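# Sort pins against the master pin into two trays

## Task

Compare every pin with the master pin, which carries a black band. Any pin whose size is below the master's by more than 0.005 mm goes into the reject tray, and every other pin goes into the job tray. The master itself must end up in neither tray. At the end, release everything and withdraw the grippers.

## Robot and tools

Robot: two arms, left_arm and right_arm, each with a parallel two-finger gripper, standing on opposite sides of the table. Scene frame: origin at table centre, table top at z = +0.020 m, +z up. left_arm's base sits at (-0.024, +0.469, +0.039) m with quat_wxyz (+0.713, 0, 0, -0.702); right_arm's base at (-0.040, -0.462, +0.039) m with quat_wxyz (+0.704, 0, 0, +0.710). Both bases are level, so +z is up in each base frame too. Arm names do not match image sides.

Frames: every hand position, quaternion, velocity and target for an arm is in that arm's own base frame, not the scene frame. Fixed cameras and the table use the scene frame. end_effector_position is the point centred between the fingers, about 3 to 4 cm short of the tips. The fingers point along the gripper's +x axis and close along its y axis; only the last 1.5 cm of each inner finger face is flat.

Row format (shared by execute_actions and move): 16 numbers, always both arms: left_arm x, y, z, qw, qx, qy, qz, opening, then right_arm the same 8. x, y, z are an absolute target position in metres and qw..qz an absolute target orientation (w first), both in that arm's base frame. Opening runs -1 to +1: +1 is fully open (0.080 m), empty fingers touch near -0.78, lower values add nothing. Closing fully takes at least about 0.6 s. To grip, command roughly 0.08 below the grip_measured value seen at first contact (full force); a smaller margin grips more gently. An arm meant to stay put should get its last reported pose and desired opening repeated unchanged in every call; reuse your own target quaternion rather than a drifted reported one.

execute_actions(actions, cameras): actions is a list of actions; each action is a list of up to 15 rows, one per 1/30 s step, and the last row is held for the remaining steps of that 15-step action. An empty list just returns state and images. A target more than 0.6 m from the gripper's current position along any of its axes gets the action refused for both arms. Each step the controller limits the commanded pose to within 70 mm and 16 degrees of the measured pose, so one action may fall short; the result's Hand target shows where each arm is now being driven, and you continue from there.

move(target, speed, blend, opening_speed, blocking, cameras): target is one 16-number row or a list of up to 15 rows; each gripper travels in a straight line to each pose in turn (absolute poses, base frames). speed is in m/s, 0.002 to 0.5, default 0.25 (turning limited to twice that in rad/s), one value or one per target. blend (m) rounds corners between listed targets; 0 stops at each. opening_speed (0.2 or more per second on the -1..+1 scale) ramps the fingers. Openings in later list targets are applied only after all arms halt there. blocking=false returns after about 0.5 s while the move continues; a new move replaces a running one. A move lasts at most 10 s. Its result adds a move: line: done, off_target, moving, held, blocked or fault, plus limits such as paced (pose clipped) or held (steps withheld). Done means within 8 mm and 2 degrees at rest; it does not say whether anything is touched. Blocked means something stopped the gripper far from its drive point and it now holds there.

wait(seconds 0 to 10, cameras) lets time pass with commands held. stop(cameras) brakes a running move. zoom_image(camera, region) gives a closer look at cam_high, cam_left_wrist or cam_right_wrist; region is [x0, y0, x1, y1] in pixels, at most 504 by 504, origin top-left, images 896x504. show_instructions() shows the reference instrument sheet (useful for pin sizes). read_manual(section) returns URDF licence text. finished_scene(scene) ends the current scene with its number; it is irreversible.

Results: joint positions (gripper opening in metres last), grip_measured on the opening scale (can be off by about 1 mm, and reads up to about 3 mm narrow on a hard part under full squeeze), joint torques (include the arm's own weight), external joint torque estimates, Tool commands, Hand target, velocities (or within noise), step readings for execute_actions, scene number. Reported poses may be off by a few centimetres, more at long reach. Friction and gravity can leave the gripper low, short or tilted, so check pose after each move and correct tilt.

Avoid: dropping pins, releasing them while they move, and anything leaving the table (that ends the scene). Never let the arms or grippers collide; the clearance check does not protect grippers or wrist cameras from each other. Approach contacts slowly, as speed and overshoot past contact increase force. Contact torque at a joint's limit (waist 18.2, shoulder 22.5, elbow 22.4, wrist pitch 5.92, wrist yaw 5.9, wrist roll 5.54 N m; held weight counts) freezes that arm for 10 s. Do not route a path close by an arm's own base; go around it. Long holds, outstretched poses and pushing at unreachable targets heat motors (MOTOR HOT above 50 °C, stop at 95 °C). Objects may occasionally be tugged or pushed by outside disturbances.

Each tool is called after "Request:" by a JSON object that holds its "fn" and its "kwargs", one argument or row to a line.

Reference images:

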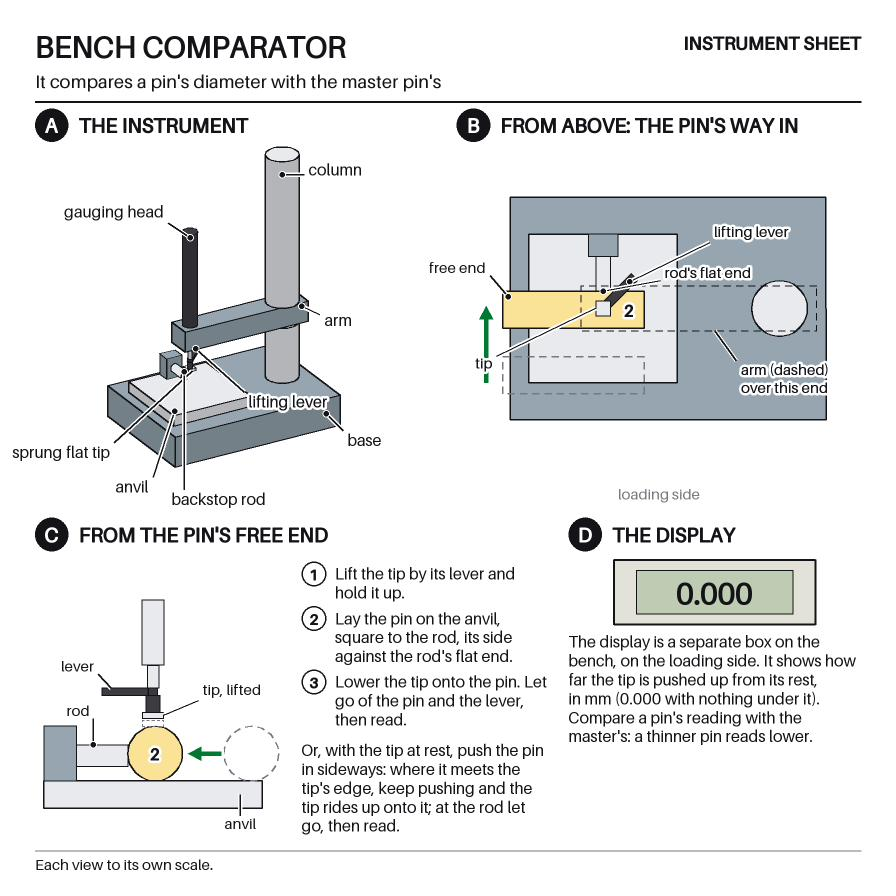

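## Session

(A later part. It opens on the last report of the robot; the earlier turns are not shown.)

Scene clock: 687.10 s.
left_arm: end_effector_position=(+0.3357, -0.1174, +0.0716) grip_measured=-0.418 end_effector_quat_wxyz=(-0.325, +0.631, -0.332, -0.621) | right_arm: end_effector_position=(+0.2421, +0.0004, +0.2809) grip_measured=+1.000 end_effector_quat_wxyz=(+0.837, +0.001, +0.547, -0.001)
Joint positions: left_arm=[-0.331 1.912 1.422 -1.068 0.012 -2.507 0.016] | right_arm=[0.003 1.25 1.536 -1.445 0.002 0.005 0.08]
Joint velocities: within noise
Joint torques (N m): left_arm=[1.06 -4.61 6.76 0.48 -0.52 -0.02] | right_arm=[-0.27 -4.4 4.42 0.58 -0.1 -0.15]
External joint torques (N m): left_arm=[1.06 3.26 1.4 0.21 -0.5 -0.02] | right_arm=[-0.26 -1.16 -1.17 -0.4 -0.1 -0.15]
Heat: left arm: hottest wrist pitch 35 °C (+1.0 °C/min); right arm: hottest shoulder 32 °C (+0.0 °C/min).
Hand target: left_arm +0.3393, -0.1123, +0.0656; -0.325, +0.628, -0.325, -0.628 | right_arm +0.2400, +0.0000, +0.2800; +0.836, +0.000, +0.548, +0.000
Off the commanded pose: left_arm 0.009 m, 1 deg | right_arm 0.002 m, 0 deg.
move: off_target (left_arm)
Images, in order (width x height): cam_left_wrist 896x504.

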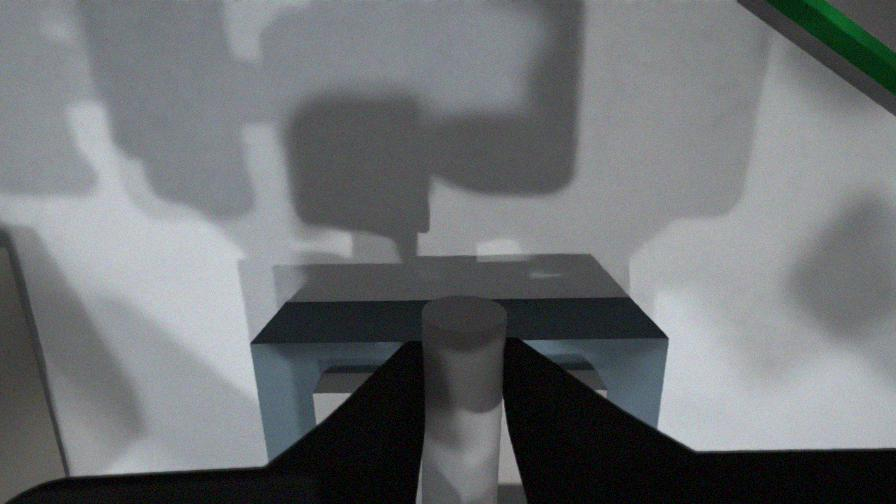

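Request:
{"fn": "move", "kwargs": {
  "target": [
    [0.3375,-0.1135,0.0600,0.3248,-0.6281,0.3248,0.6281,-0.55, 0.24,0.0,0.28,0.836,0,0.548,0,1]
  ],
  "speed": [0.05],
  "cameras": ["cam_left_wrist"]
}}

Scene clock: 695.87 s.
left_arm: end_effector_position=(+0.3359, -0.1175, +0.0712) grip_measured=-0.418 end_effector_quat_wxyz=(-0.325, +0.632, -0.332, -0.621) | right_arm: end_effector_position=(+0.2421, +0.0004, +0.2809) grip_measured=+1.000 end_effector_quat_wxyz=(+0.837, +0.001, +0.547, -0.001)
Joint positions: left_arm=[-0.331 1.912 1.42 -1.064 0.012 -2.507 0.016] | right_arm=[0.003 1.25 1.536 -1.445 0.002 0.005 0.08]
Joint velocities: within noise
Joint torques (N m): left_arm=[0.64 -4.75 4.28 1.7 -0.5 -0.2] | right_arm=[-0.33 -4.37 4.41 0.59 -0.09 -0.16]
External joint torques (N m): left_arm=[0.63 3.12 -1.07 1.44 -0.47 -0.2] | right_arm=[-0.36 -1.26 -1.14 -0.4 -0.08 -0.16]
Heat: left arm: hottest wrist pitch 35 °C (+0.0 °C/min); right arm: hottest shoulder 32 °C (+0.0 °C/min).
Hand target: left_arm +0.3371, -0.1134, +0.0602; -0.325, +0.628, -0.325, -0.628 | right_arm +0.2400, +0.0000, +0.2800; +0.836, +0.000, +0.548, +0.000
Off the commanded pose: left_arm 0.012 m, 1 deg | right_arm 0.002 m, 0 deg.
move: off_target (left_arm)
Images, in order (width x height): cam_left_wrist 896x504.

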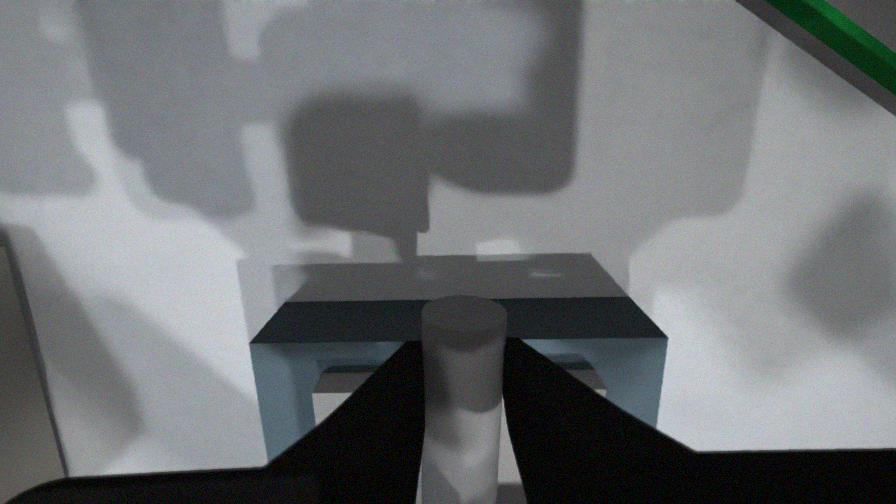

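Request:
{"fn": "move", "kwargs": {
  "target": [
    [0.3370,-0.1140,0.0650,0.3248,-0.6281,0.3248,0.6281,-0.55, 0.24,0.0,0.28,0.836,0,0.548,0,1],
    [0.3370,-0.1140,0.0650,0.3248,-0.6281,0.3248,0.6281,0.0, 0.24,0.0,0.28,0.836,0,0.548,0,1],
    [0.3380,-0.1160,0.125,0.3248,-0.6281,0.3248,0.6281,0.0, 0.24,0.0,0.28,0.836,0,0.548,0,1],
    [0.24,-0.17,0.21,0.3248,-0.6281,0.3248,0.6281,0.0, 0.24,0.0,0.28,0.836,0,0.548,0,1]
  ],
  "speed": [0.05,0.05,0.12,0.35],
  "blend": [0,0,0.02,0],
  "opening_speed": 1.0
}}

Request:
{"fn": "zoom_image", "kwargs": {
  "camera": "cam_left_wrist",
  "region": [155, 265, 295, 340]
}}

Request:
{"fn": "zoom_image", "kwargs": {
  "camera": "cam_left_wrist",
  "region": [560, 190, 740, 410]
}}

Scene clock: 717.10 s.
left_arm: end_effector_position=(+0.2397, -0.1691, +0.2052) grip_measured=-0.002 end_effector_quat_wxyz=(-0.324, +0.628, -0.325, -0.628) | right_arm: end_effector_position=(+0.2421, +0.0004, +0.2809) grip_measured=+1.000 end_effector_quat_wxyz=(+0.837, +0.001, +0.547, -0.001)
Joint positions: left_arm=[-0.613 1.676 1.665 -1.56 0.002 -2.801 0.035] | right_arm=[0.003 1.25 1.536 -1.445 0.002 0.005 0.08]
Joint velocities: within noise
Joint torques (N m): left_arm=[-0.36 -6.32 7.55 0.04 -0.15 -0.11] | right_arm=[-0.3 -4.42 4.4 0.59 -0.09 -0.15]
External joint torques (N m): left_arm=[-0.32 -0.12 2.15 -0.21 -0.14 -0.11] | right_arm=[-0.3 -1.18 -1.21 -0.4 -0.09 -0.15]
Heat: left arm: hottest wrist pitch 38 °C (+4.1 °C/min); right arm: hottest shoulder 32 °C (+0.0 °C/min).
Hand target: left_arm +0.2400, -0.1699, +0.2097; -0.324, +0.633, -0.325, -0.623 | right_arm +0.2400, +0.0000, +0.2800; +0.836, +0.000, +0.548, +0.000
Off the commanded pose: left_arm 0.005 m, 0 deg | right_arm 0.002 m, 0 deg.
joint sent to its limit (left arm) — joint 4 (wrist pitch), lower limit. The joint targets still meet the commanded pose.
move: done

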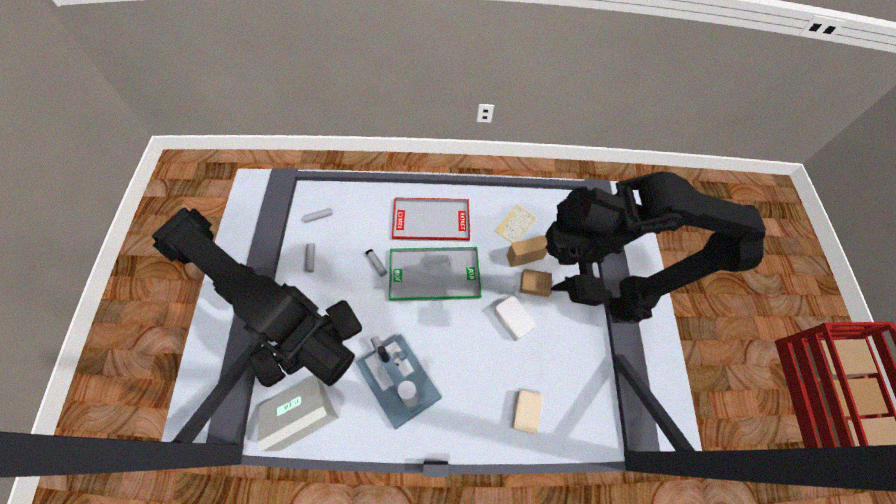

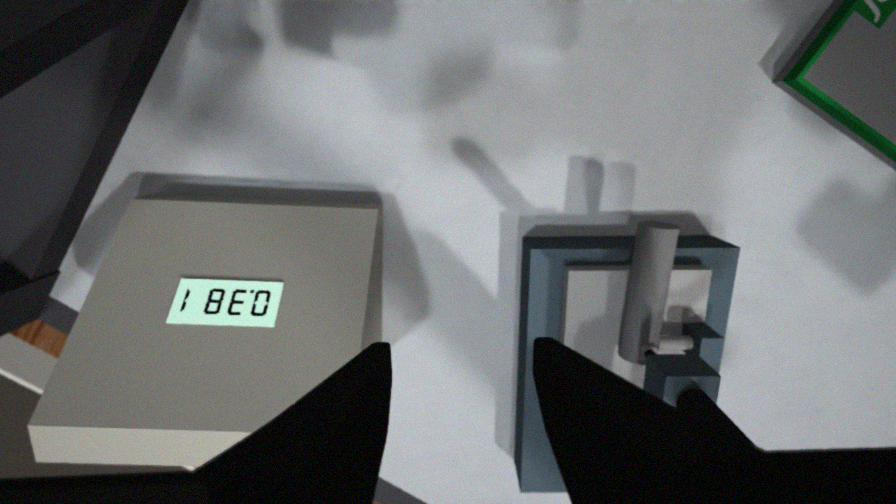

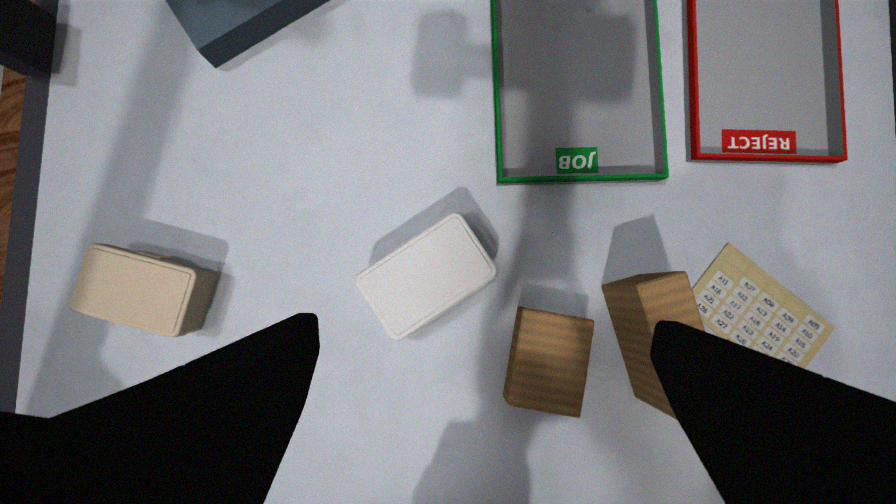

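Scaled by 3.600 from the camera's 896x504 image, which has a finer 1280x720 frame.

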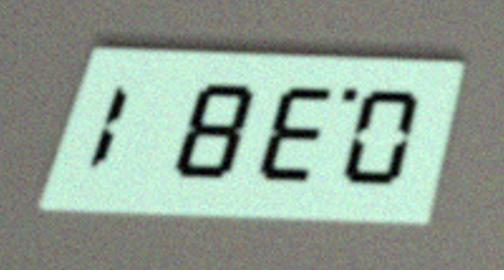

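Scaled by 2.291 from the camera's 896x504 image, which has a finer 1280x720 frame.

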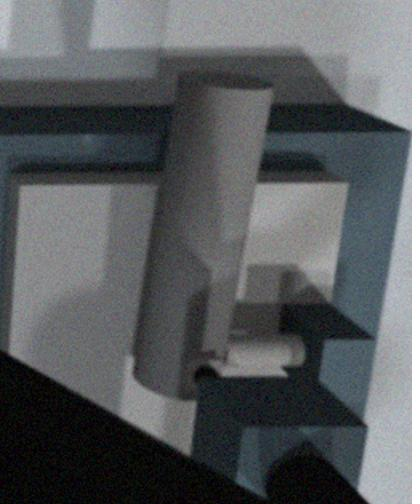

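Request:
{"fn": "move", "kwargs": {
  "target": [
    [0.3375,-0.1150,0.12,0.3248,-0.6281,0.3248,0.6281,0.0, 0.24,0.0,0.28,0.836,0,0.548,0,1],
    [0.3375,-0.1150,0.0645,0.3248,-0.6281,0.3248,0.6281,0.0, 0.24,0.0,0.28,0.836,0,0.548,0,1],
    [0.3375,-0.1150,0.0645,0.3248,-0.6281,0.3248,0.6281,-0.55, 0.24,0.0,0.28,0.836,0,0.548,0,1],
    [0.3065,-0.1385,0.0665,0.3248,-0.6281,0.3248,0.6281,-0.55, 0.24,0.0,0.28,0.836,0,0.548,0,1],
    [0.294,-0.123,0.105,0.3248,-0.6281,0.3248,0.6281,-0.55, 0.24,0.0,0.28,0.836,0,0.548,0,1],
    [0.34,0.12,0.12,0.3248,-0.6281,0.3248,0.6281,-0.55, 0.24,0.0,0.28,0.836,0,0.548,0,1],
    [0.377,0.274,0.10,0.3248,-0.6281,0.3248,0.6281,-0.55, 0.24,0.0,0.28,0.836,0,0.548,0,1]
  ],
  "speed": [0.3,0.1,0.05,0.07,0.15,0.4,0.4],
  "blend": [0.01,0,0,0.003,0.02,0.03,0],
  "opening_speed": 1.5,
  "cameras": ["cam_left_wrist","cam_high"]
}}

Scene clock: 742.57 s.
left_arm: end_effector_position=(+0.3740, +0.2732, +0.0996) grip_measured=-0.408 end_effector_quat_wxyz=(-0.322, +0.627, -0.325, -0.631) | right_arm: end_effector_position=(+0.2421, +0.0004, +0.2809) grip_measured=+1.000 end_effector_quat_wxyz=(+0.837, +0.001, +0.547, -0.001)
Joint positions: left_arm=[0.63 2.401 2.304 -1.48 -0.004 -1.561 0.017] | right_arm=[0.003 1.25 1.536 -1.445 0.002 0.005 0.08]
Joint velocities: within noise
Joint torques (N m): left_arm=[-0.23 -9.03 8.43 0.01 0.03 0.08] | right_arm=[-0.34 -4.39 4.35 0.59 -0.09 -0.14]
External joint torques (N m): left_arm=[-0.22 1.98 2.97 -0.25 0.08 0.08] | right_arm=[-0.37 -1.25 -1.2 -0.41 -0.08 -0.14]
Heat: left arm: hottest shoulder 36 °C (+3.0 °C/min); right arm: hottest wrist pitch 33 °C (+1.0 °C/min).
Hand target: left_arm +0.3769, +0.2740, +0.1001; -0.325, +0.628, -0.325, -0.628 | right_arm +0.2400, +0.0000, +0.2800; +0.836, +0.000, +0.548, +0.000
Off the commanded pose: left_arm 0.003 m, 0 deg | right_arm 0.002 m, 0 deg.
move: done
Images, in order (width x height): cam_high 896x504, cam_left_wrist 896x504.

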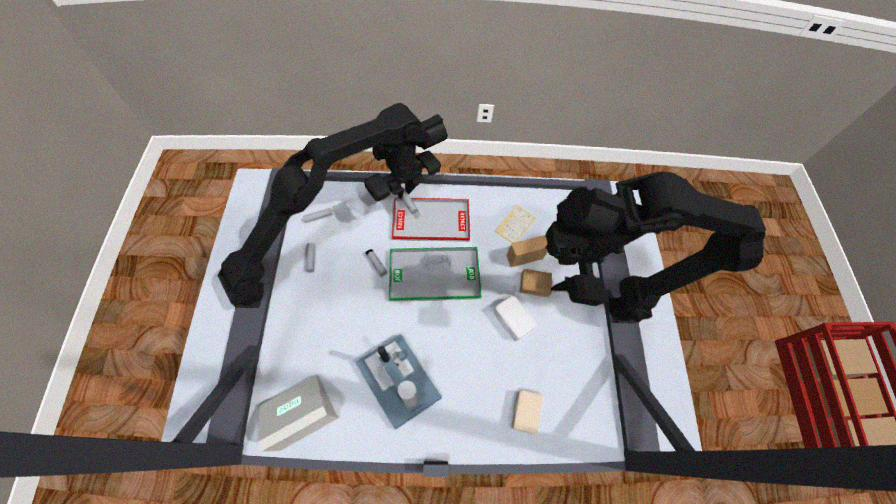

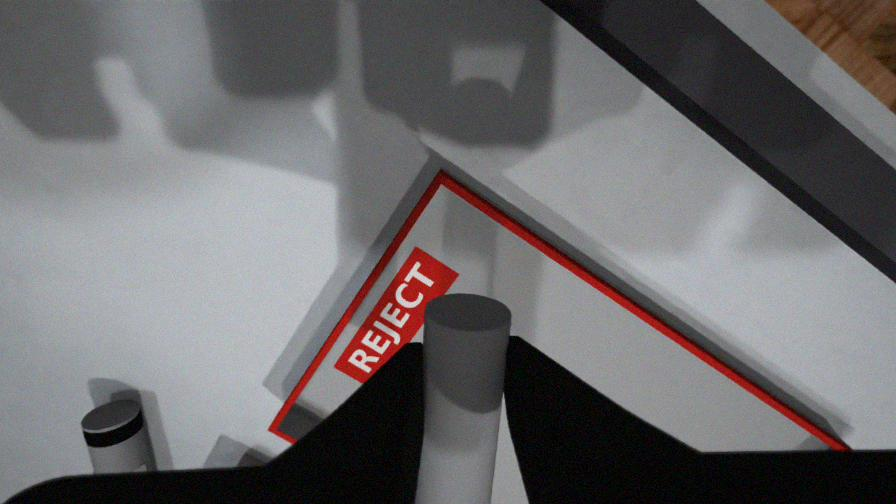

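Request:
{"fn": "move", "kwargs": {
  "target": [
    [0.380,0.272,0.07,0.3248,-0.6281,0.3248,0.6281,-0.55, 0.24,0.0,0.28,0.836,0,0.548,0,1],
    [0.380,0.272,0.026,0.3248,-0.6281,0.3248,0.6281,-0.55, 0.24,0.0,0.28,0.836,0,0.548,0,1]
  ],
  "speed": [0.2,0.1],
  "blend": [0.01,0],
  "cameras": ["cam_left_wrist"]
}}

Scene clock: 763.53 s.
left_arm: end_effector_position=(+0.3823, +0.2754, +0.0370) grip_measured=-0.408 end_effector_quat_wxyz=(-0.333, +0.631, -0.317, -0.625) | right_arm: end_effector_position=(+0.2421, +0.0004, +0.2809) grip_measured=+1.000 end_effector_quat_wxyz=(+0.837, +0.001, +0.547, -0.001)
Joint positions: left_arm=[0.623 2.402 2.058 -1.203 -0.003 -1.564 0.017] | right_arm=[0.003 1.25 1.536 -1.445 0.002 0.005 0.08]
Joint velocities: within noise
Joint torques (N m): left_arm=[-0.24 -8.79 3.87 0.84 0 -0.11] | right_arm=[-0.29 -4.37 4.45 0.58 -0.09 -0.15]
External joint torques (N m): left_arm=[-0.24 2.31 -1.71 0.51 0.05 -0.11] | right_arm=[-0.29 -1.2 -1.12 -0.41 -0.09 -0.15]
Heat: left arm: hottest shoulder 39 °C (+6.0 °C/min); right arm: hottest wrist pitch 33 °C (+1.0 °C/min).
Hand target: left_arm +0.3799, +0.2719, +0.0262; -0.325, +0.628, -0.325, -0.628 | right_arm +0.2400, +0.0000, +0.2800; +0.836, +0.000, +0.548, +0.000
Off the commanded pose: left_arm 0.012 m, 1 deg | right_arm 0.002 m, 0 deg.
move: off_target (left_arm)
Images, in order (width x height): cam_left_wrist 896x504.

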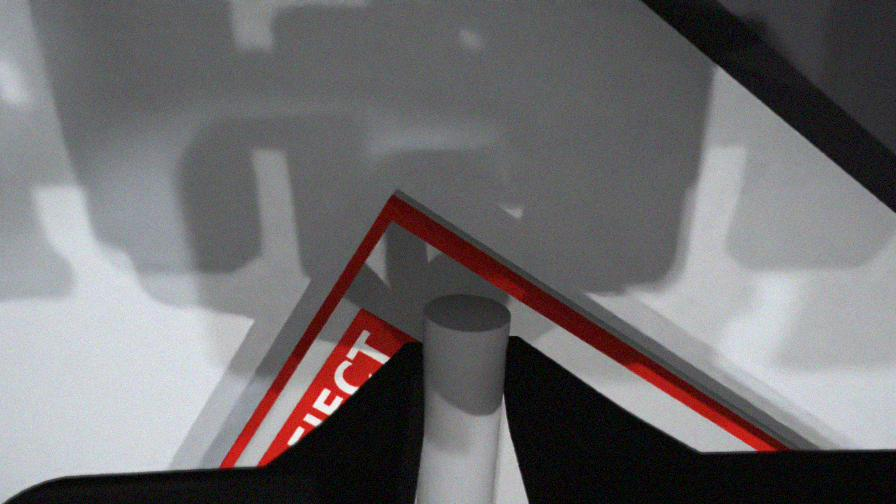

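Request:
{"fn": "move", "kwargs": {
  "target": [
    [0.380,0.272,0.0305,0.3248,-0.6281,0.3248,0.6281,-0.55, 0.24,0.0,0.28,0.836,0,0.548,0,1],
    [0.380,0.272,0.0305,0.3248,-0.6281,0.3248,0.6281,-0.15, 0.24,0.0,0.28,0.836,0,0.548,0,1],
    [0.374,0.268,0.09,0.3248,-0.6281,0.3248,0.6281,-0.15, 0.24,0.0,0.28,0.836,0,0.548,0,1],
    [0.134,0.130,0.112,0.4592,-0.5377,0.4592,0.5377,0.1, 0.24,0.0,0.28,0.836,0,0.548,0,1]
  ],
  "speed": [0.05,0.1,0.15,0.4],
  "blend": [0,0,0.02,0],
  "opening_speed": 1.0,
  "cameras": ["cam_left_wrist","cam_high"]
}}

Scene clock: 781.10 s.
left_arm: end_effector_position=(+0.1366, +0.1324, +0.1137) grip_measured=+0.097 end_effector_quat_wxyz=(-0.462, +0.537, -0.457, -0.539) | right_arm: end_effector_position=(+0.2421, +0.0004, +0.2809) grip_measured=+1.000 end_effector_quat_wxyz=(+0.837, +0.001, +0.547, -0.001)
Joint positions: left_arm=[0.767 1.254 0.924 -1.235 -0.003 -0.96 0.039] | right_arm=[0.003 1.25 1.536 -1.445 0.002 0.005 0.08]
Joint velocities: within noise
Joint torques (N m): left_arm=[0.25 -3.91 4.79 0.14 0.01 0.07] | right_arm=[-0.29 -4.38 4.37 0.6 -0.09 -0.15]
External joint torques (N m): left_arm=[0.26 -0.67 -0.78 -0.17 0.05 0.07] | right_arm=[-0.27 -1.18 -1.23 -0.4 -0.09 -0.16]
Heat: left arm: hottest shoulder 39 °C (+5.1 °C/min); right arm: hottest wrist pitch 33 °C (+1.0 °C/min).
Hand target: left_arm +0.1340, +0.1300, +0.1120; -0.459, +0.538, -0.459, -0.538 | right_arm +0.2400, +0.0000, +0.2800; +0.836, +0.000, +0.548, +0.000
Off the commanded pose: left_arm 0.004 m, 0 deg | right_arm 0.002 m, 0 deg.
move: done
Images, in order (width x height): cam_high 896x504, cam_left_wrist 896x504.

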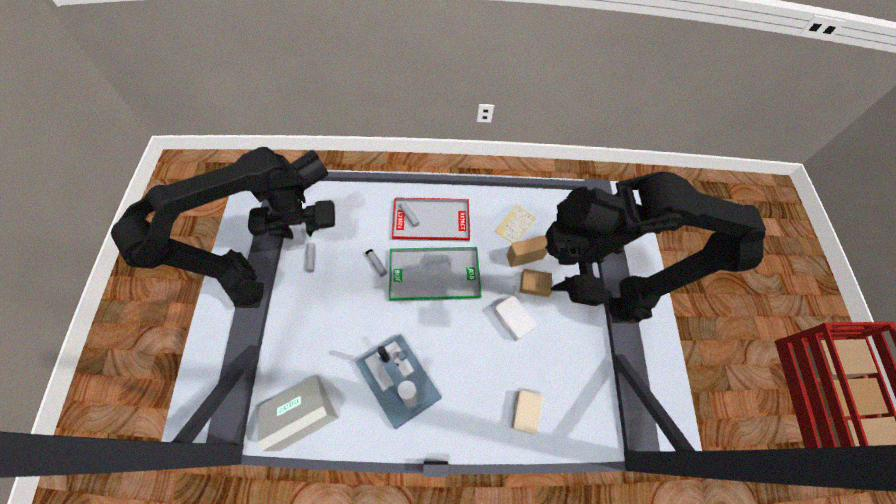

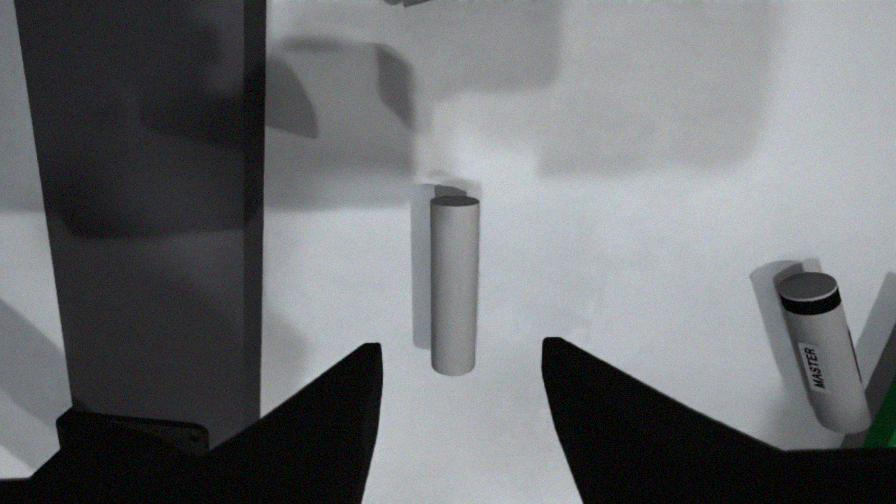

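Request:
{"fn": "move", "kwargs": {
  "target": [
    [0.1324,0.1354,0.05,0.4592,-0.5377,0.4592,0.5377,0.1, 0.24,0.0,0.28,0.836,0,0.548,0,1],
    [0.1324,0.1354,0.0225,0.4592,-0.5377,0.4592,0.5377,0.1, 0.24,0.0,0.28,0.836,0,0.548,0,1],
    [0.1324,0.1354,0.0225,0.4592,-0.5377,0.4592,0.5377,-0.55, 0.24,0.0,0.28,0.836,0,0.548,0,1]
  ],
  "speed": [0.25,0.1,0.1],
  "blend": [0.01,0,0],
  "opening_speed": 1.5,
  "cameras": ["cam_left_wrist"]
}}

Scene clock: 810.93 s.
left_arm: end_effector_position=(+0.1353, +0.1380, +0.0264) grip_measured=-0.420 end_effector_quat_wxyz=(-0.465, +0.537, -0.454, -0.538) | right_arm: end_effector_position=(+0.2421, +0.0004, +0.2809) grip_measured=+1.000 end_effector_quat_wxyz=(+0.837, +0.001, +0.547, -0.001)
Joint positions: left_arm=[0.793 1.367 0.642 -0.83 -0.003 -0.934 0.016] | right_arm=[0.003 1.25 1.536 -1.445 0.002 0.005 0.08]
Joint velocities: within noise
Joint torques (N m): left_arm=[0.24 -2.43 4.23 0.47 -0.02 0.05] | right_arm=[-0.33 -4.39 4.36 0.58 -0.09 -0.15]
External joint torques (N m): left_arm=[0.24 1.08 -0.76 0.14 0.02 0.05] | right_arm=[-0.32 -1.22 -1.19 -0.4 -0.1 -0.15]
Heat: left arm: hottest shoulder 36 °C (-1.0 °C/min); right arm: hottest wrist pitch 33 °C (+0.0 °C/min).
Hand target: left_arm +0.1324, +0.1354, +0.0226; -0.459, +0.538, -0.459, -0.538 | right_arm +0.2400, +0.0000, +0.2800; +0.836, +0.000, +0.548, +0.000
Off the commanded pose: left_arm 0.006 m, 1 deg | right_arm 0.002 m, 0 deg.
move: done
Images, in order (width x height): cam_left_wrist 896x504.

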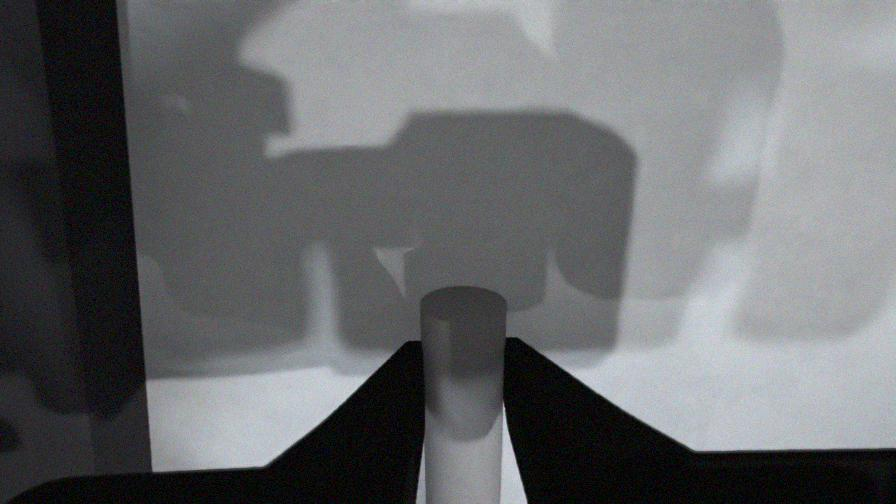

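Request:
{"fn": "move", "kwargs": {
  "target": [
    [0.1324,0.1354,0.08,0.4592,-0.5377,0.4592,0.5377,-0.55, 0.24,0.0,0.28,0.836,0,0.548,0,1],
    [0.24,-0.02,0.14,0.3248,-0.6281,0.3248,0.6281,-0.55, 0.24,0.0,0.28,0.836,0,0.548,0,1],
    [0.272,-0.108,0.12,0.3248,-0.6281,0.3248,0.6281,-0.55, 0.24,0.0,0.28,0.836,0,0.548,0,1],
    [0.307,-0.1375,0.08,0.3248,-0.6281,0.3248,0.6281,-0.55, 0.24,0.0,0.28,0.836,0,0.548,0,1],
    [0.307,-0.1375,0.065,0.3248,-0.6281,0.3248,0.6281,-0.55, 0.24,0.0,0.28,0.836,0,0.548,0,1],
    [0.3395,-0.1135,0.0655,0.3248,-0.6281,0.3248,0.6281,-0.55, 0.24,0.0,0.28,0.836,0,0.548,0,1]
  ],
  "speed": [0.2,0.45,0.45,0.15,0.06,0.05],
  "blend": [0.02,0.03,0.02,0.003,0,0],
  "cameras": ["cam_left_wrist"]
}}

Scene clock: 832.93 s.
left_arm: end_effector_position=(+0.3354, -0.1184, +0.0712) grip_measured=-0.420 end_effector_quat_wxyz=(-0.325, +0.631, -0.332, -0.622) | right_arm: end_effector_position=(+0.2421, +0.0004, +0.2809) grip_measured=+1.000 end_effector_quat_wxyz=(+0.837, +0.001, +0.547, -0.001)
Joint positions: left_arm=[-0.334 1.914 1.423 -1.068 0.012 -2.51 0.016] | right_arm=[0.003 1.25 1.536 -1.445 0.002 0.005 0.08]
Joint velocities: within noise
Joint torques (N m): left_arm=[1.04 -4.81 6.87 0.44 -0.51 -0.03] | right_arm=[-0.36 -4.38 4.37 0.59 -0.09 -0.15]
External joint torques (N m): left_arm=[1.03 3.12 1.49 0.18 -0.49 -0.03] | right_arm=[-0.34 -1.25 -1.18 -0.41 -0.1 -0.15]
Heat: left arm: hottest shoulder 35 °C (-3.0 °C/min); right arm: hottest wrist pitch 33 °C (+0.0 °C/min).
Hand target: left_arm +0.3392, -0.1134, +0.0655; -0.325, +0.628, -0.325, -0.628 | right_arm +0.2400, +0.0000, +0.2800; +0.836, +0.000, +0.548, +0.000
Off the commanded pose: left_arm 0.009 m, 1 deg | right_arm 0.002 m, 0 deg.
move: off_target (left_arm)
Images, in order (width x height): cam_left_wrist 896x504.

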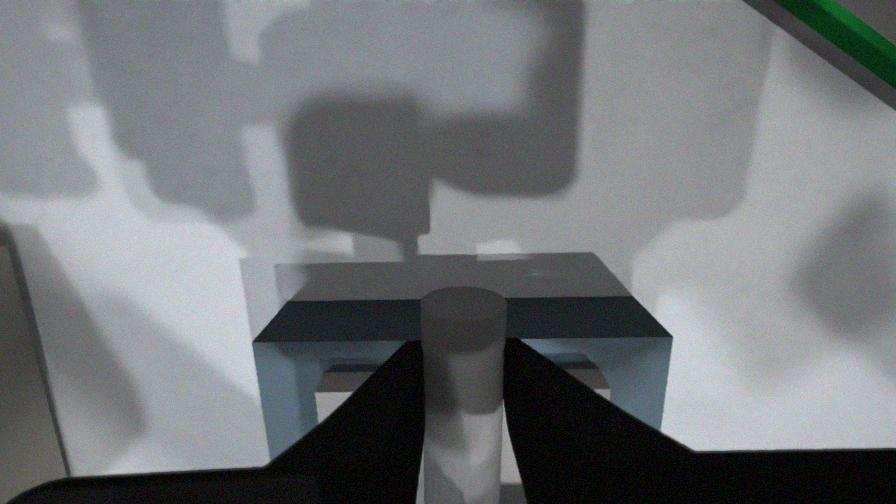

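Request:
{"fn": "move", "kwargs": {
  "target": [
    [0.3370,-0.1150,0.0640,0.3248,-0.6281,0.3248,0.6281,-0.55, 0.24,0.0,0.28,0.836,0,0.548,0,1],
    [0.3370,-0.1150,0.0640,0.3248,-0.6281,0.3248,0.6281,0.0, 0.24,0.0,0.28,0.836,0,0.548,0,1],
    [0.3370,-0.1150,0.125,0.3248,-0.6281,0.3248,0.6281,0.0, 0.24,0.0,0.28,0.836,0,0.548,0,1],
    [0.24,-0.17,0.21,0.3248,-0.6281,0.3248,0.6281,0.0, 0.24,0.0,0.28,0.836,0,0.548,0,1]
  ],
  "speed": [0.05,0.05,0.12,0.35],
  "blend": [0,0,0.02,0],
  "opening_speed": 1.0,
  "cameras": ["cam_left_wrist","cam_high"]
}}

Request:
{"fn": "zoom_image", "kwargs": {
  "camera": "cam_left_wrist",
  "region": [155, 265, 295, 340]
}}

Request:
{"fn": "zoom_image", "kwargs": {
  "camera": "cam_left_wrist",
  "region": [560, 190, 740, 410]
}}

Scene clock: 852.13 s.
left_arm: end_effector_position=(+0.2397, -0.1690, +0.2050) grip_measured=-0.002 end_effector_quat_wxyz=(-0.324, +0.628, -0.325, -0.629) | right_arm: end_effector_position=(+0.2421, +0.0004, +0.2809) grip_measured=+1.000 end_effector_quat_wxyz=(+0.837, +0.001, +0.547, -0.001)
Joint positions: left_arm=[-0.613 1.676 1.665 -1.56 0.002 -2.801 0.035] | right_arm=[0.003 1.25 1.536 -1.445 0.002 0.005 0.08]
Joint velocities: within noise
Joint torques (N m): left_arm=[-0.34 -6.35 7.59 0.04 -0.14 -0.13] | right_arm=[-0.32 -4.41 4.35 0.59 -0.09 -0.15]
External joint torques (N m): left_arm=[-0.37 -0.2 2.24 -0.2 -0.13 -0.13] | right_arm=[-0.31 -1.22 -1.23 -0.39 -0.09 -0.15]
Heat: left arm: hottest wrist pitch 35 °C (+0.0 °C/min); right arm: hottest wrist pitch 33 °C (+0.0 °C/min).
Hand target: left_arm +0.2400, -0.1699, +0.2096; -0.324, +0.633, -0.325, -0.623 | right_arm +0.2400, +0.0000, +0.2800; +0.836, +0.000, +0.548, +0.000
Off the commanded pose: left_arm 0.005 m, 0 deg | right_arm 0.002 m, 0 deg.
joint sent to its limit (left arm) — joint 4 (wrist pitch), lower limit. The joint targets still meet the commanded pose.
move: done
Images, in order (width x height): cam_high 896x504, cam_left_wrist 896x504.

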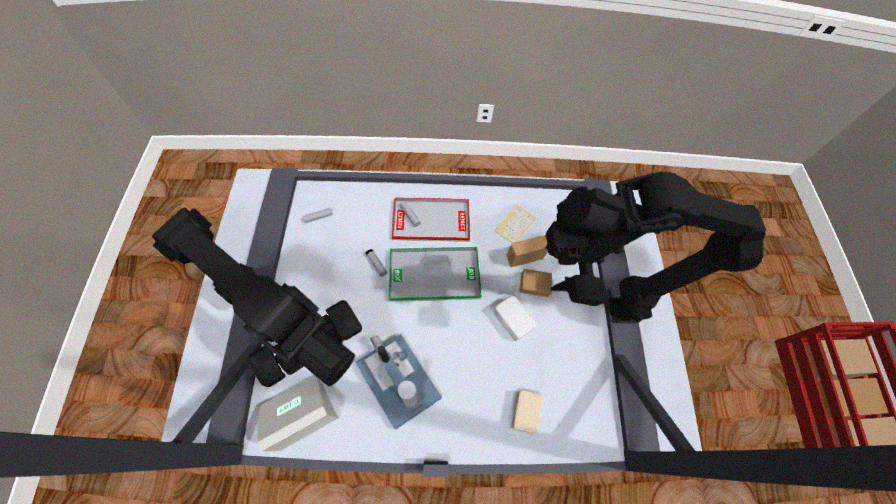

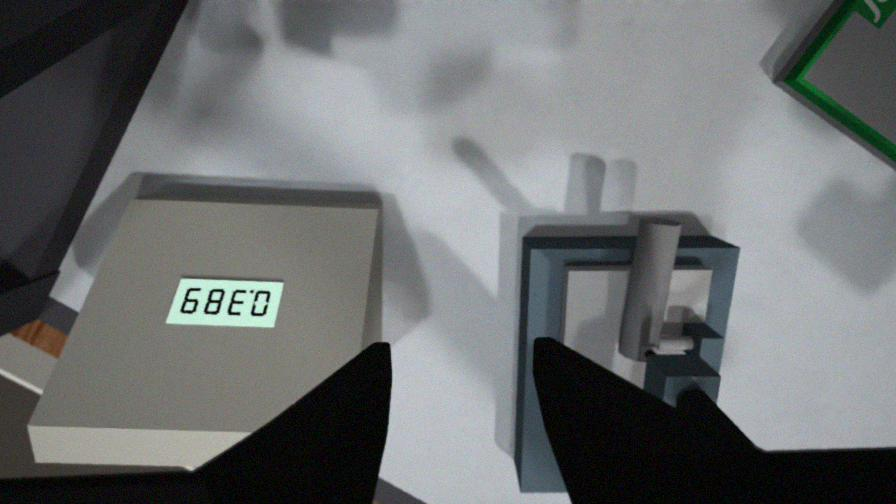

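Scaled by 3.600 from the camera's 896x504 image, which has a finer 1280x720 frame.

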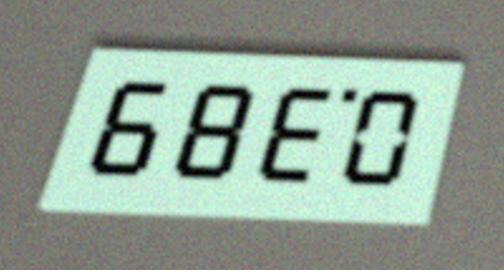

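Scaled by 2.291 from the camera's 896x504 image, which has a finer 1280x720 frame.

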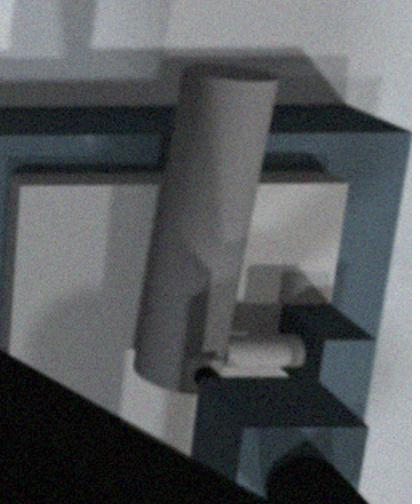

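Request:
{"fn": "move", "kwargs": {
  "target": [
    [0.3370,-0.1155,0.12,0.3248,-0.6281,0.3248,0.6281,0.0, 0.24,0.0,0.28,0.836,0,0.548,0,1],
    [0.3370,-0.1155,0.0640,0.3248,-0.6281,0.3248,0.6281,0.0, 0.24,0.0,0.28,0.836,0,0.548,0,1],
    [0.3370,-0.1155,0.0640,0.3248,-0.6281,0.3248,0.6281,-0.55, 0.24,0.0,0.28,0.836,0,0.548,0,1],
    [0.3060,-0.1390,0.0665,0.3248,-0.6281,0.3248,0.6281,-0.55, 0.24,0.0,0.28,0.836,0,0.548,0,1],
    [0.294,-0.123,0.105,0.3248,-0.6281,0.3248,0.6281,-0.55, 0.24,0.0,0.28,0.836,0,0.548,0,1],
    [0.30,0.0,0.11,0.3248,-0.6281,0.3248,0.6281,-0.55, 0.24,0.0,0.28,0.836,0,0.548,0,1],
    [0.385,0.104,0.10,0.3248,-0.6281,0.3248,0.6281,-0.55, 0.24,0.0,0.28,0.836,0,0.548,0,1]
  ],
  "speed": [0.3,0.1,0.05,0.07,0.15,0.4,0.35],
  "blend": [0.01,0,0,0.003,0.02,0.03,0],
  "opening_speed": 1.5,
  "cameras": ["cam_left_wrist","cam_high"]
}}

Scene clock: 884.73 s.
left_arm: end_effector_position=(+0.3808, +0.1041, +0.0984) grip_measured=-0.409 end_effector_quat_wxyz=(-0.323, +0.626, -0.324, -0.632) | right_arm: end_effector_position=(+0.2421, +0.0004, +0.2809) grip_measured=+1.000 end_effector_quat_wxyz=(+0.837, +0.001, +0.547, -0.001)
Joint positions: left_arm=[0.265 2.064 1.747 -1.261 -0.004 -1.926 0.017] | right_arm=[0.003 1.25 1.536 -1.445 0.002 0.005 0.08]
Joint velocities: within noise
Joint torques (N m): left_arm=[-0.16 -7.36 8.48 0.04 0.03 0.07] | right_arm=[-0.29 -4.37 4.41 0.6 -0.08 -0.14]
External joint torques (N m): left_arm=[-0.11 1.7 2.99 -0.21 0.07 0.07] | right_arm=[-0.29 -1.2 -1.14 -0.38 -0.08 -0.14]
Heat: left arm: hottest shoulder 37 °C (+2.0 °C/min); right arm: hottest wrist pitch 33 °C (+0.0 °C/min).
Hand target: left_arm +0.3850, +0.1040, +0.1001; -0.325, +0.628, -0.325, -0.628 | right_arm +0.2400, +0.0000, +0.2800; +0.836, +0.000, +0.548, +0.000
Off the commanded pose: left_arm 0.004 m, 1 deg | right_arm 0.002 m, 0 deg.
move: done
Images, in order (width x height): cam_high 896x504, cam_left_wrist 896x504.

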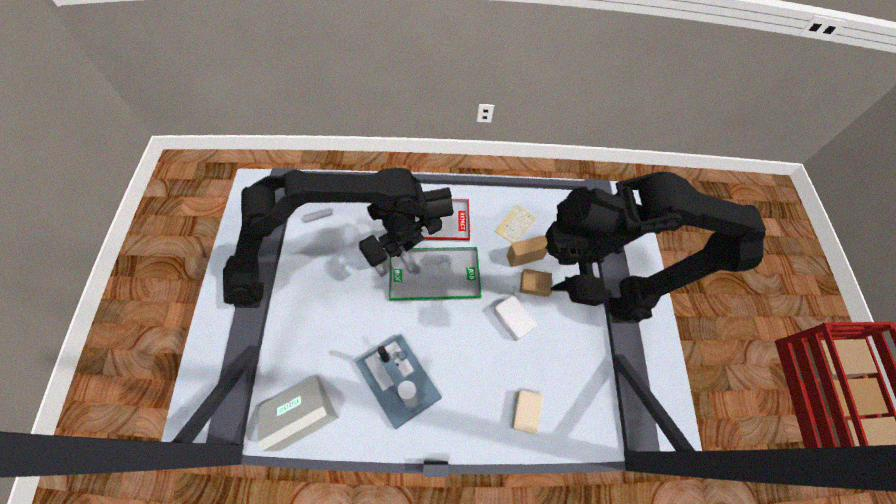

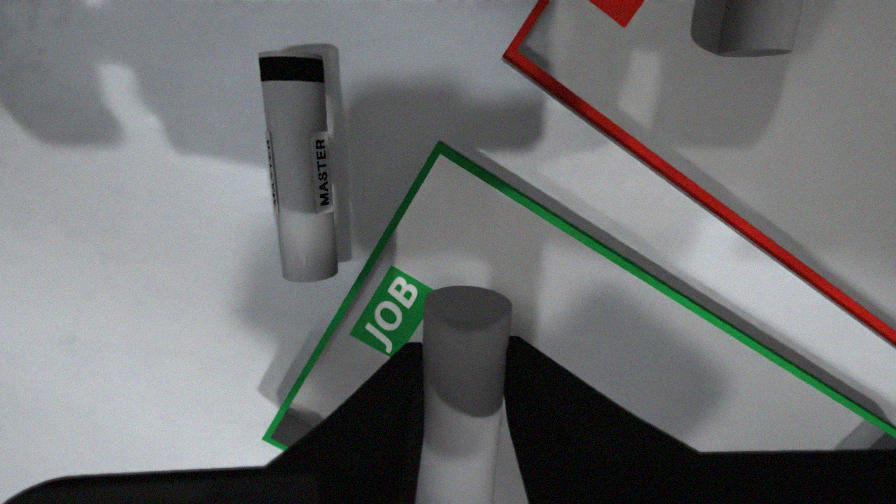

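Request:
{"fn": "move", "kwargs": {
  "target": [
    [0.384,0.103,0.07,0.3248,-0.6281,0.3248,0.6281,-0.55, 0.24,0.0,0.28,0.836,0,0.548,0,1],
    [0.384,0.103,0.025,0.3248,-0.6281,0.3248,0.6281,-0.55, 0.24,0.0,0.28,0.836,0,0.548,0,1]
  ],
  "speed": [0.2,0.1],
  "blend": [0.01,0],
  "cameras": ["cam_left_wrist"]
}}

Scene clock: 898.33 s.
left_arm: end_effector_position=(+0.3878, +0.1057, +0.0343) grip_measured=-0.409 end_effector_quat_wxyz=(-0.330, +0.635, -0.317, -0.623) | right_arm: end_effector_position=(+0.2421, +0.0004, +0.2809) grip_measured=+1.000 end_effector_quat_wxyz=(+0.837, +0.001, +0.547, -0.001)
Joint positions: left_arm=[0.265 2.114 1.563 -0.995 -0.003 -1.926 0.017] | right_arm=[0.003 1.25 1.536 -1.445 0.002 0.005 0.08]
Joint velocities: within noise
Joint torques (N m): left_arm=[-0.29 -6.82 4.09 0.59 -0.02 0.01] | right_arm=[-0.31 -4.39 4.35 0.59 -0.08 -0.15]
External joint torques (N m): left_arm=[-0.29 2.34 -1.21 0.29 0.03 0.01] | right_arm=[-0.33 -1.18 -1.24 -0.4 -0.08 -0.15]
Heat: left arm: hottest shoulder 38 °C (+4.0 °C/min); right arm: hottest wrist pitch 33 °C (+0.0 °C/min).
Hand target: left_arm +0.3839, +0.1030, +0.0252; -0.325, +0.628, -0.325, -0.628 | right_arm +0.2400, +0.0000, +0.2800; +0.836, +0.000, +0.548, +0.000
Off the commanded pose: left_arm 0.010 m, 1 deg | right_arm 0.002 m, 0 deg.
move: off_target (left_arm)
Images, in order (width x height): cam_left_wrist 896x504.

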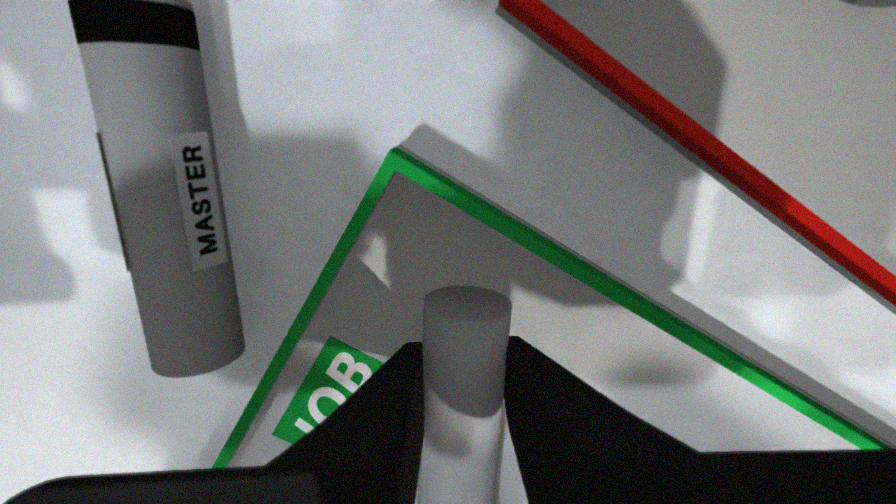

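Request:
{"fn": "move", "kwargs": {
  "target": [
    [0.384,0.103,0.024,0.3248,-0.6281,0.3248,0.6281,-0.55, 0.24,0.0,0.28,0.836,0,0.548,0,1],
    [0.384,0.103,0.027,0.3248,-0.6281,0.3248,0.6281,-0.15, 0.24,0.0,0.28,0.836,0,0.548,0,1],
    [0.377,0.102,0.09,0.3248,-0.6281,0.3248,0.6281,-0.15, 0.24,0.0,0.28,0.836,0,0.548,0,1],
    [0.112,0.2295,0.112,-0.1349,-0.6941,-0.1349,0.6941,0.1, 0.24,0.0,0.28,0.836,0,0.548,0,1]
  ],
  "speed": [0.05,0.1,0.15,0.4],
  "blend": [0,0,0.02,0],
  "opening_speed": 1.0,
  "cameras": ["cam_left_wrist","cam_high"]
}}

Scene clock: 925.23 s.
left_arm: end_effector_position=(+0.1138, +0.2319, +0.1118) grip_measured=+0.097 end_effector_quat_wxyz=(+0.132, +0.694, +0.134, -0.695) | right_arm: end_effector_position=(+0.2421, +0.0004, +0.2809) grip_measured=+1.000 end_effector_quat_wxyz=(+0.837, +0.001, +0.547, -0.001)
Joint positions: left_arm=[1.114 1.527 1.139 -1.181 -0.002 -2.407 0.039] | right_arm=[0.003 1.25 1.536 -1.445 0.002 0.005 0.08]
Joint velocities: within noise
Joint torques (N m): left_arm=[0.27 -5.89 5.01 0.04 -0.04 -0.12] | right_arm=[-0.29 -4.35 4.34 0.58 -0.1 -0.15]
External joint torques (N m): left_arm=[0.26 -0.77 -0.47 -0.23 -0.01 -0.12] | right_arm=[-0.29 -1.21 -1.21 -0.41 -0.1 -0.15]
Heat: left arm: hottest shoulder 40 °C (+4.1 °C/min); right arm: hottest wrist pitch 33 °C (+0.0 °C/min).
Hand target: left_arm +0.1120, +0.2295, +0.1120; +0.135, +0.694, +0.135, -0.694 | right_arm +0.2400, +0.0000, +0.2800; +0.836, +0.000, +0.548, +0.000
Off the commanded pose: left_arm 0.003 m, 0 deg | right_arm 0.002 m, 0 deg.
move: done
Images, in order (width x height): cam_high 896x504, cam_left_wrist 896x504.

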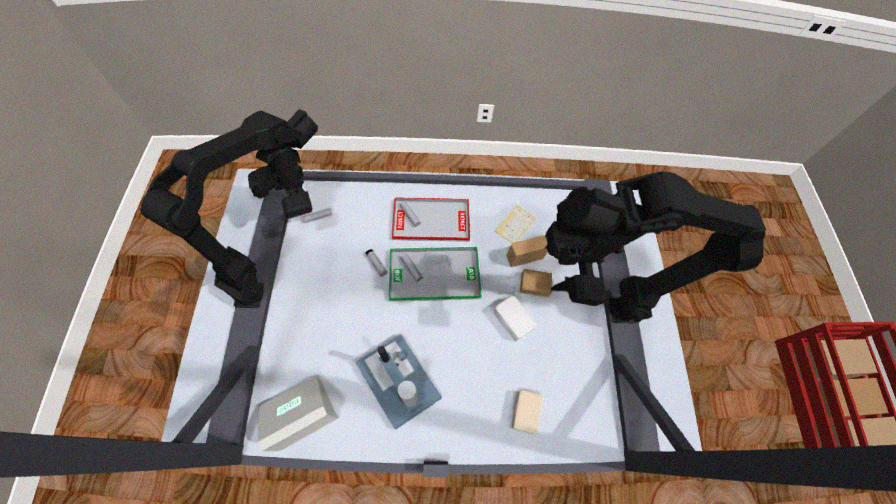

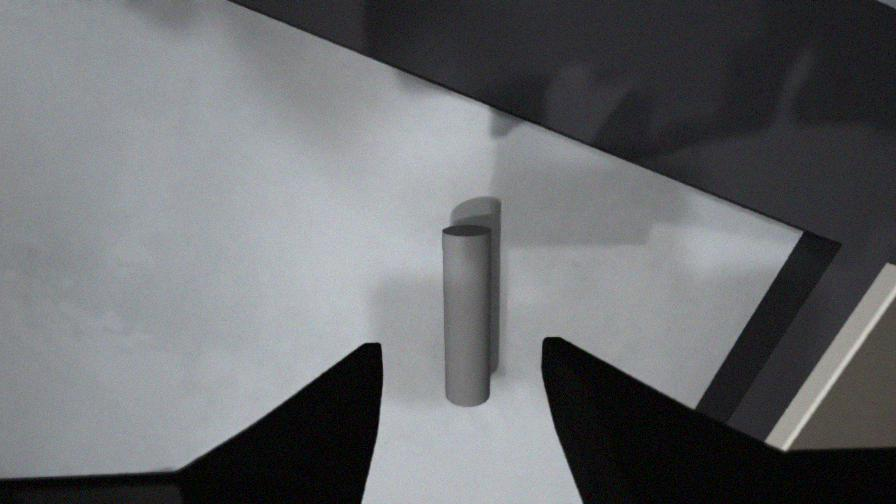

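Request:
{"fn": "move", "kwargs": {
  "target": [
    [0.1128,0.2334,0.05,-0.1410,-0.6929,-0.1410,0.6929,0.1, 0.24,0.0,0.28,0.836,0,0.548,0,1],
    [0.1128,0.2334,0.0220,-0.1410,-0.6929,-0.1410,0.6929,0.1, 0.24,0.0,0.28,0.836,0,0.548,0,1],
    [0.1128,0.2334,0.0220,-0.1410,-0.6929,-0.1410,0.6929,-0.55, 0.24,0.0,0.28,0.836,0,0.548,0,1]
  ],
  "speed": [0.25,0.1,0.1],
  "blend": [0.01,0,0],
  "opening_speed": 1.5,
  "cameras": ["cam_left_wrist"]
}}

Scene clock: 939.43 s.
left_arm: end_effector_position=(+0.1150, +0.2369, +0.0268) grip_measured=-0.418 end_effector_quat_wxyz=(+0.134, +0.697, +0.145, -0.690) | right_arm: end_effector_position=(+0.2421, +0.0004, +0.2809) grip_measured=+1.000 end_effector_quat_wxyz=(+0.837, +0.001, +0.547, -0.001)
Joint positions: left_arm=[1.118 1.641 0.896 -0.808 -0.002 -2.42 0.016] | right_arm=[0.003 1.25 1.536 -1.445 0.002 0.005 0.08]
Joint velocities: within noise
Joint torques (N m): left_arm=[0.25 -3.92 4.08 0.36 -0.03 -0.11] | right_arm=[-0.32 -4.39 4.37 0.6 -0.09 -0.15]
External joint torques (N m): left_arm=[0.3 1.49 -0.82 0.08 0 -0.11] | right_arm=[-0.34 -1.23 -1.19 -0.39 -0.08 -0.15]
Heat: left arm: hottest shoulder 38 °C (+1.0 °C/min); right arm: hottest wrist pitch 33 °C (+0.0 °C/min).
Hand target: left_arm +0.1128, +0.2333, +0.0220; +0.141, +0.693, +0.141, -0.693 | right_arm +0.2400, +0.0000, +0.2800; +0.836, +0.000, +0.548, +0.000
Off the commanded pose: left_arm 0.006 m, 1 deg | right_arm 0.002 m, 0 deg.
move: done
Images, in order (width x height): cam_left_wrist 896x504.

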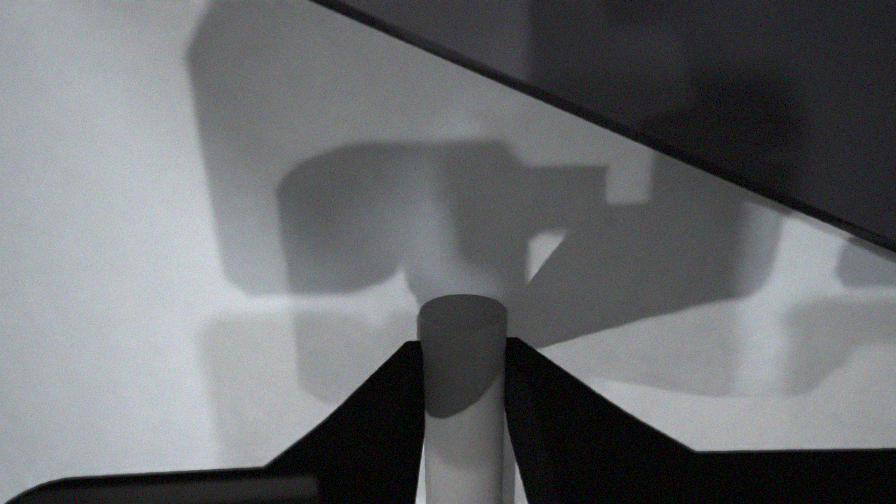

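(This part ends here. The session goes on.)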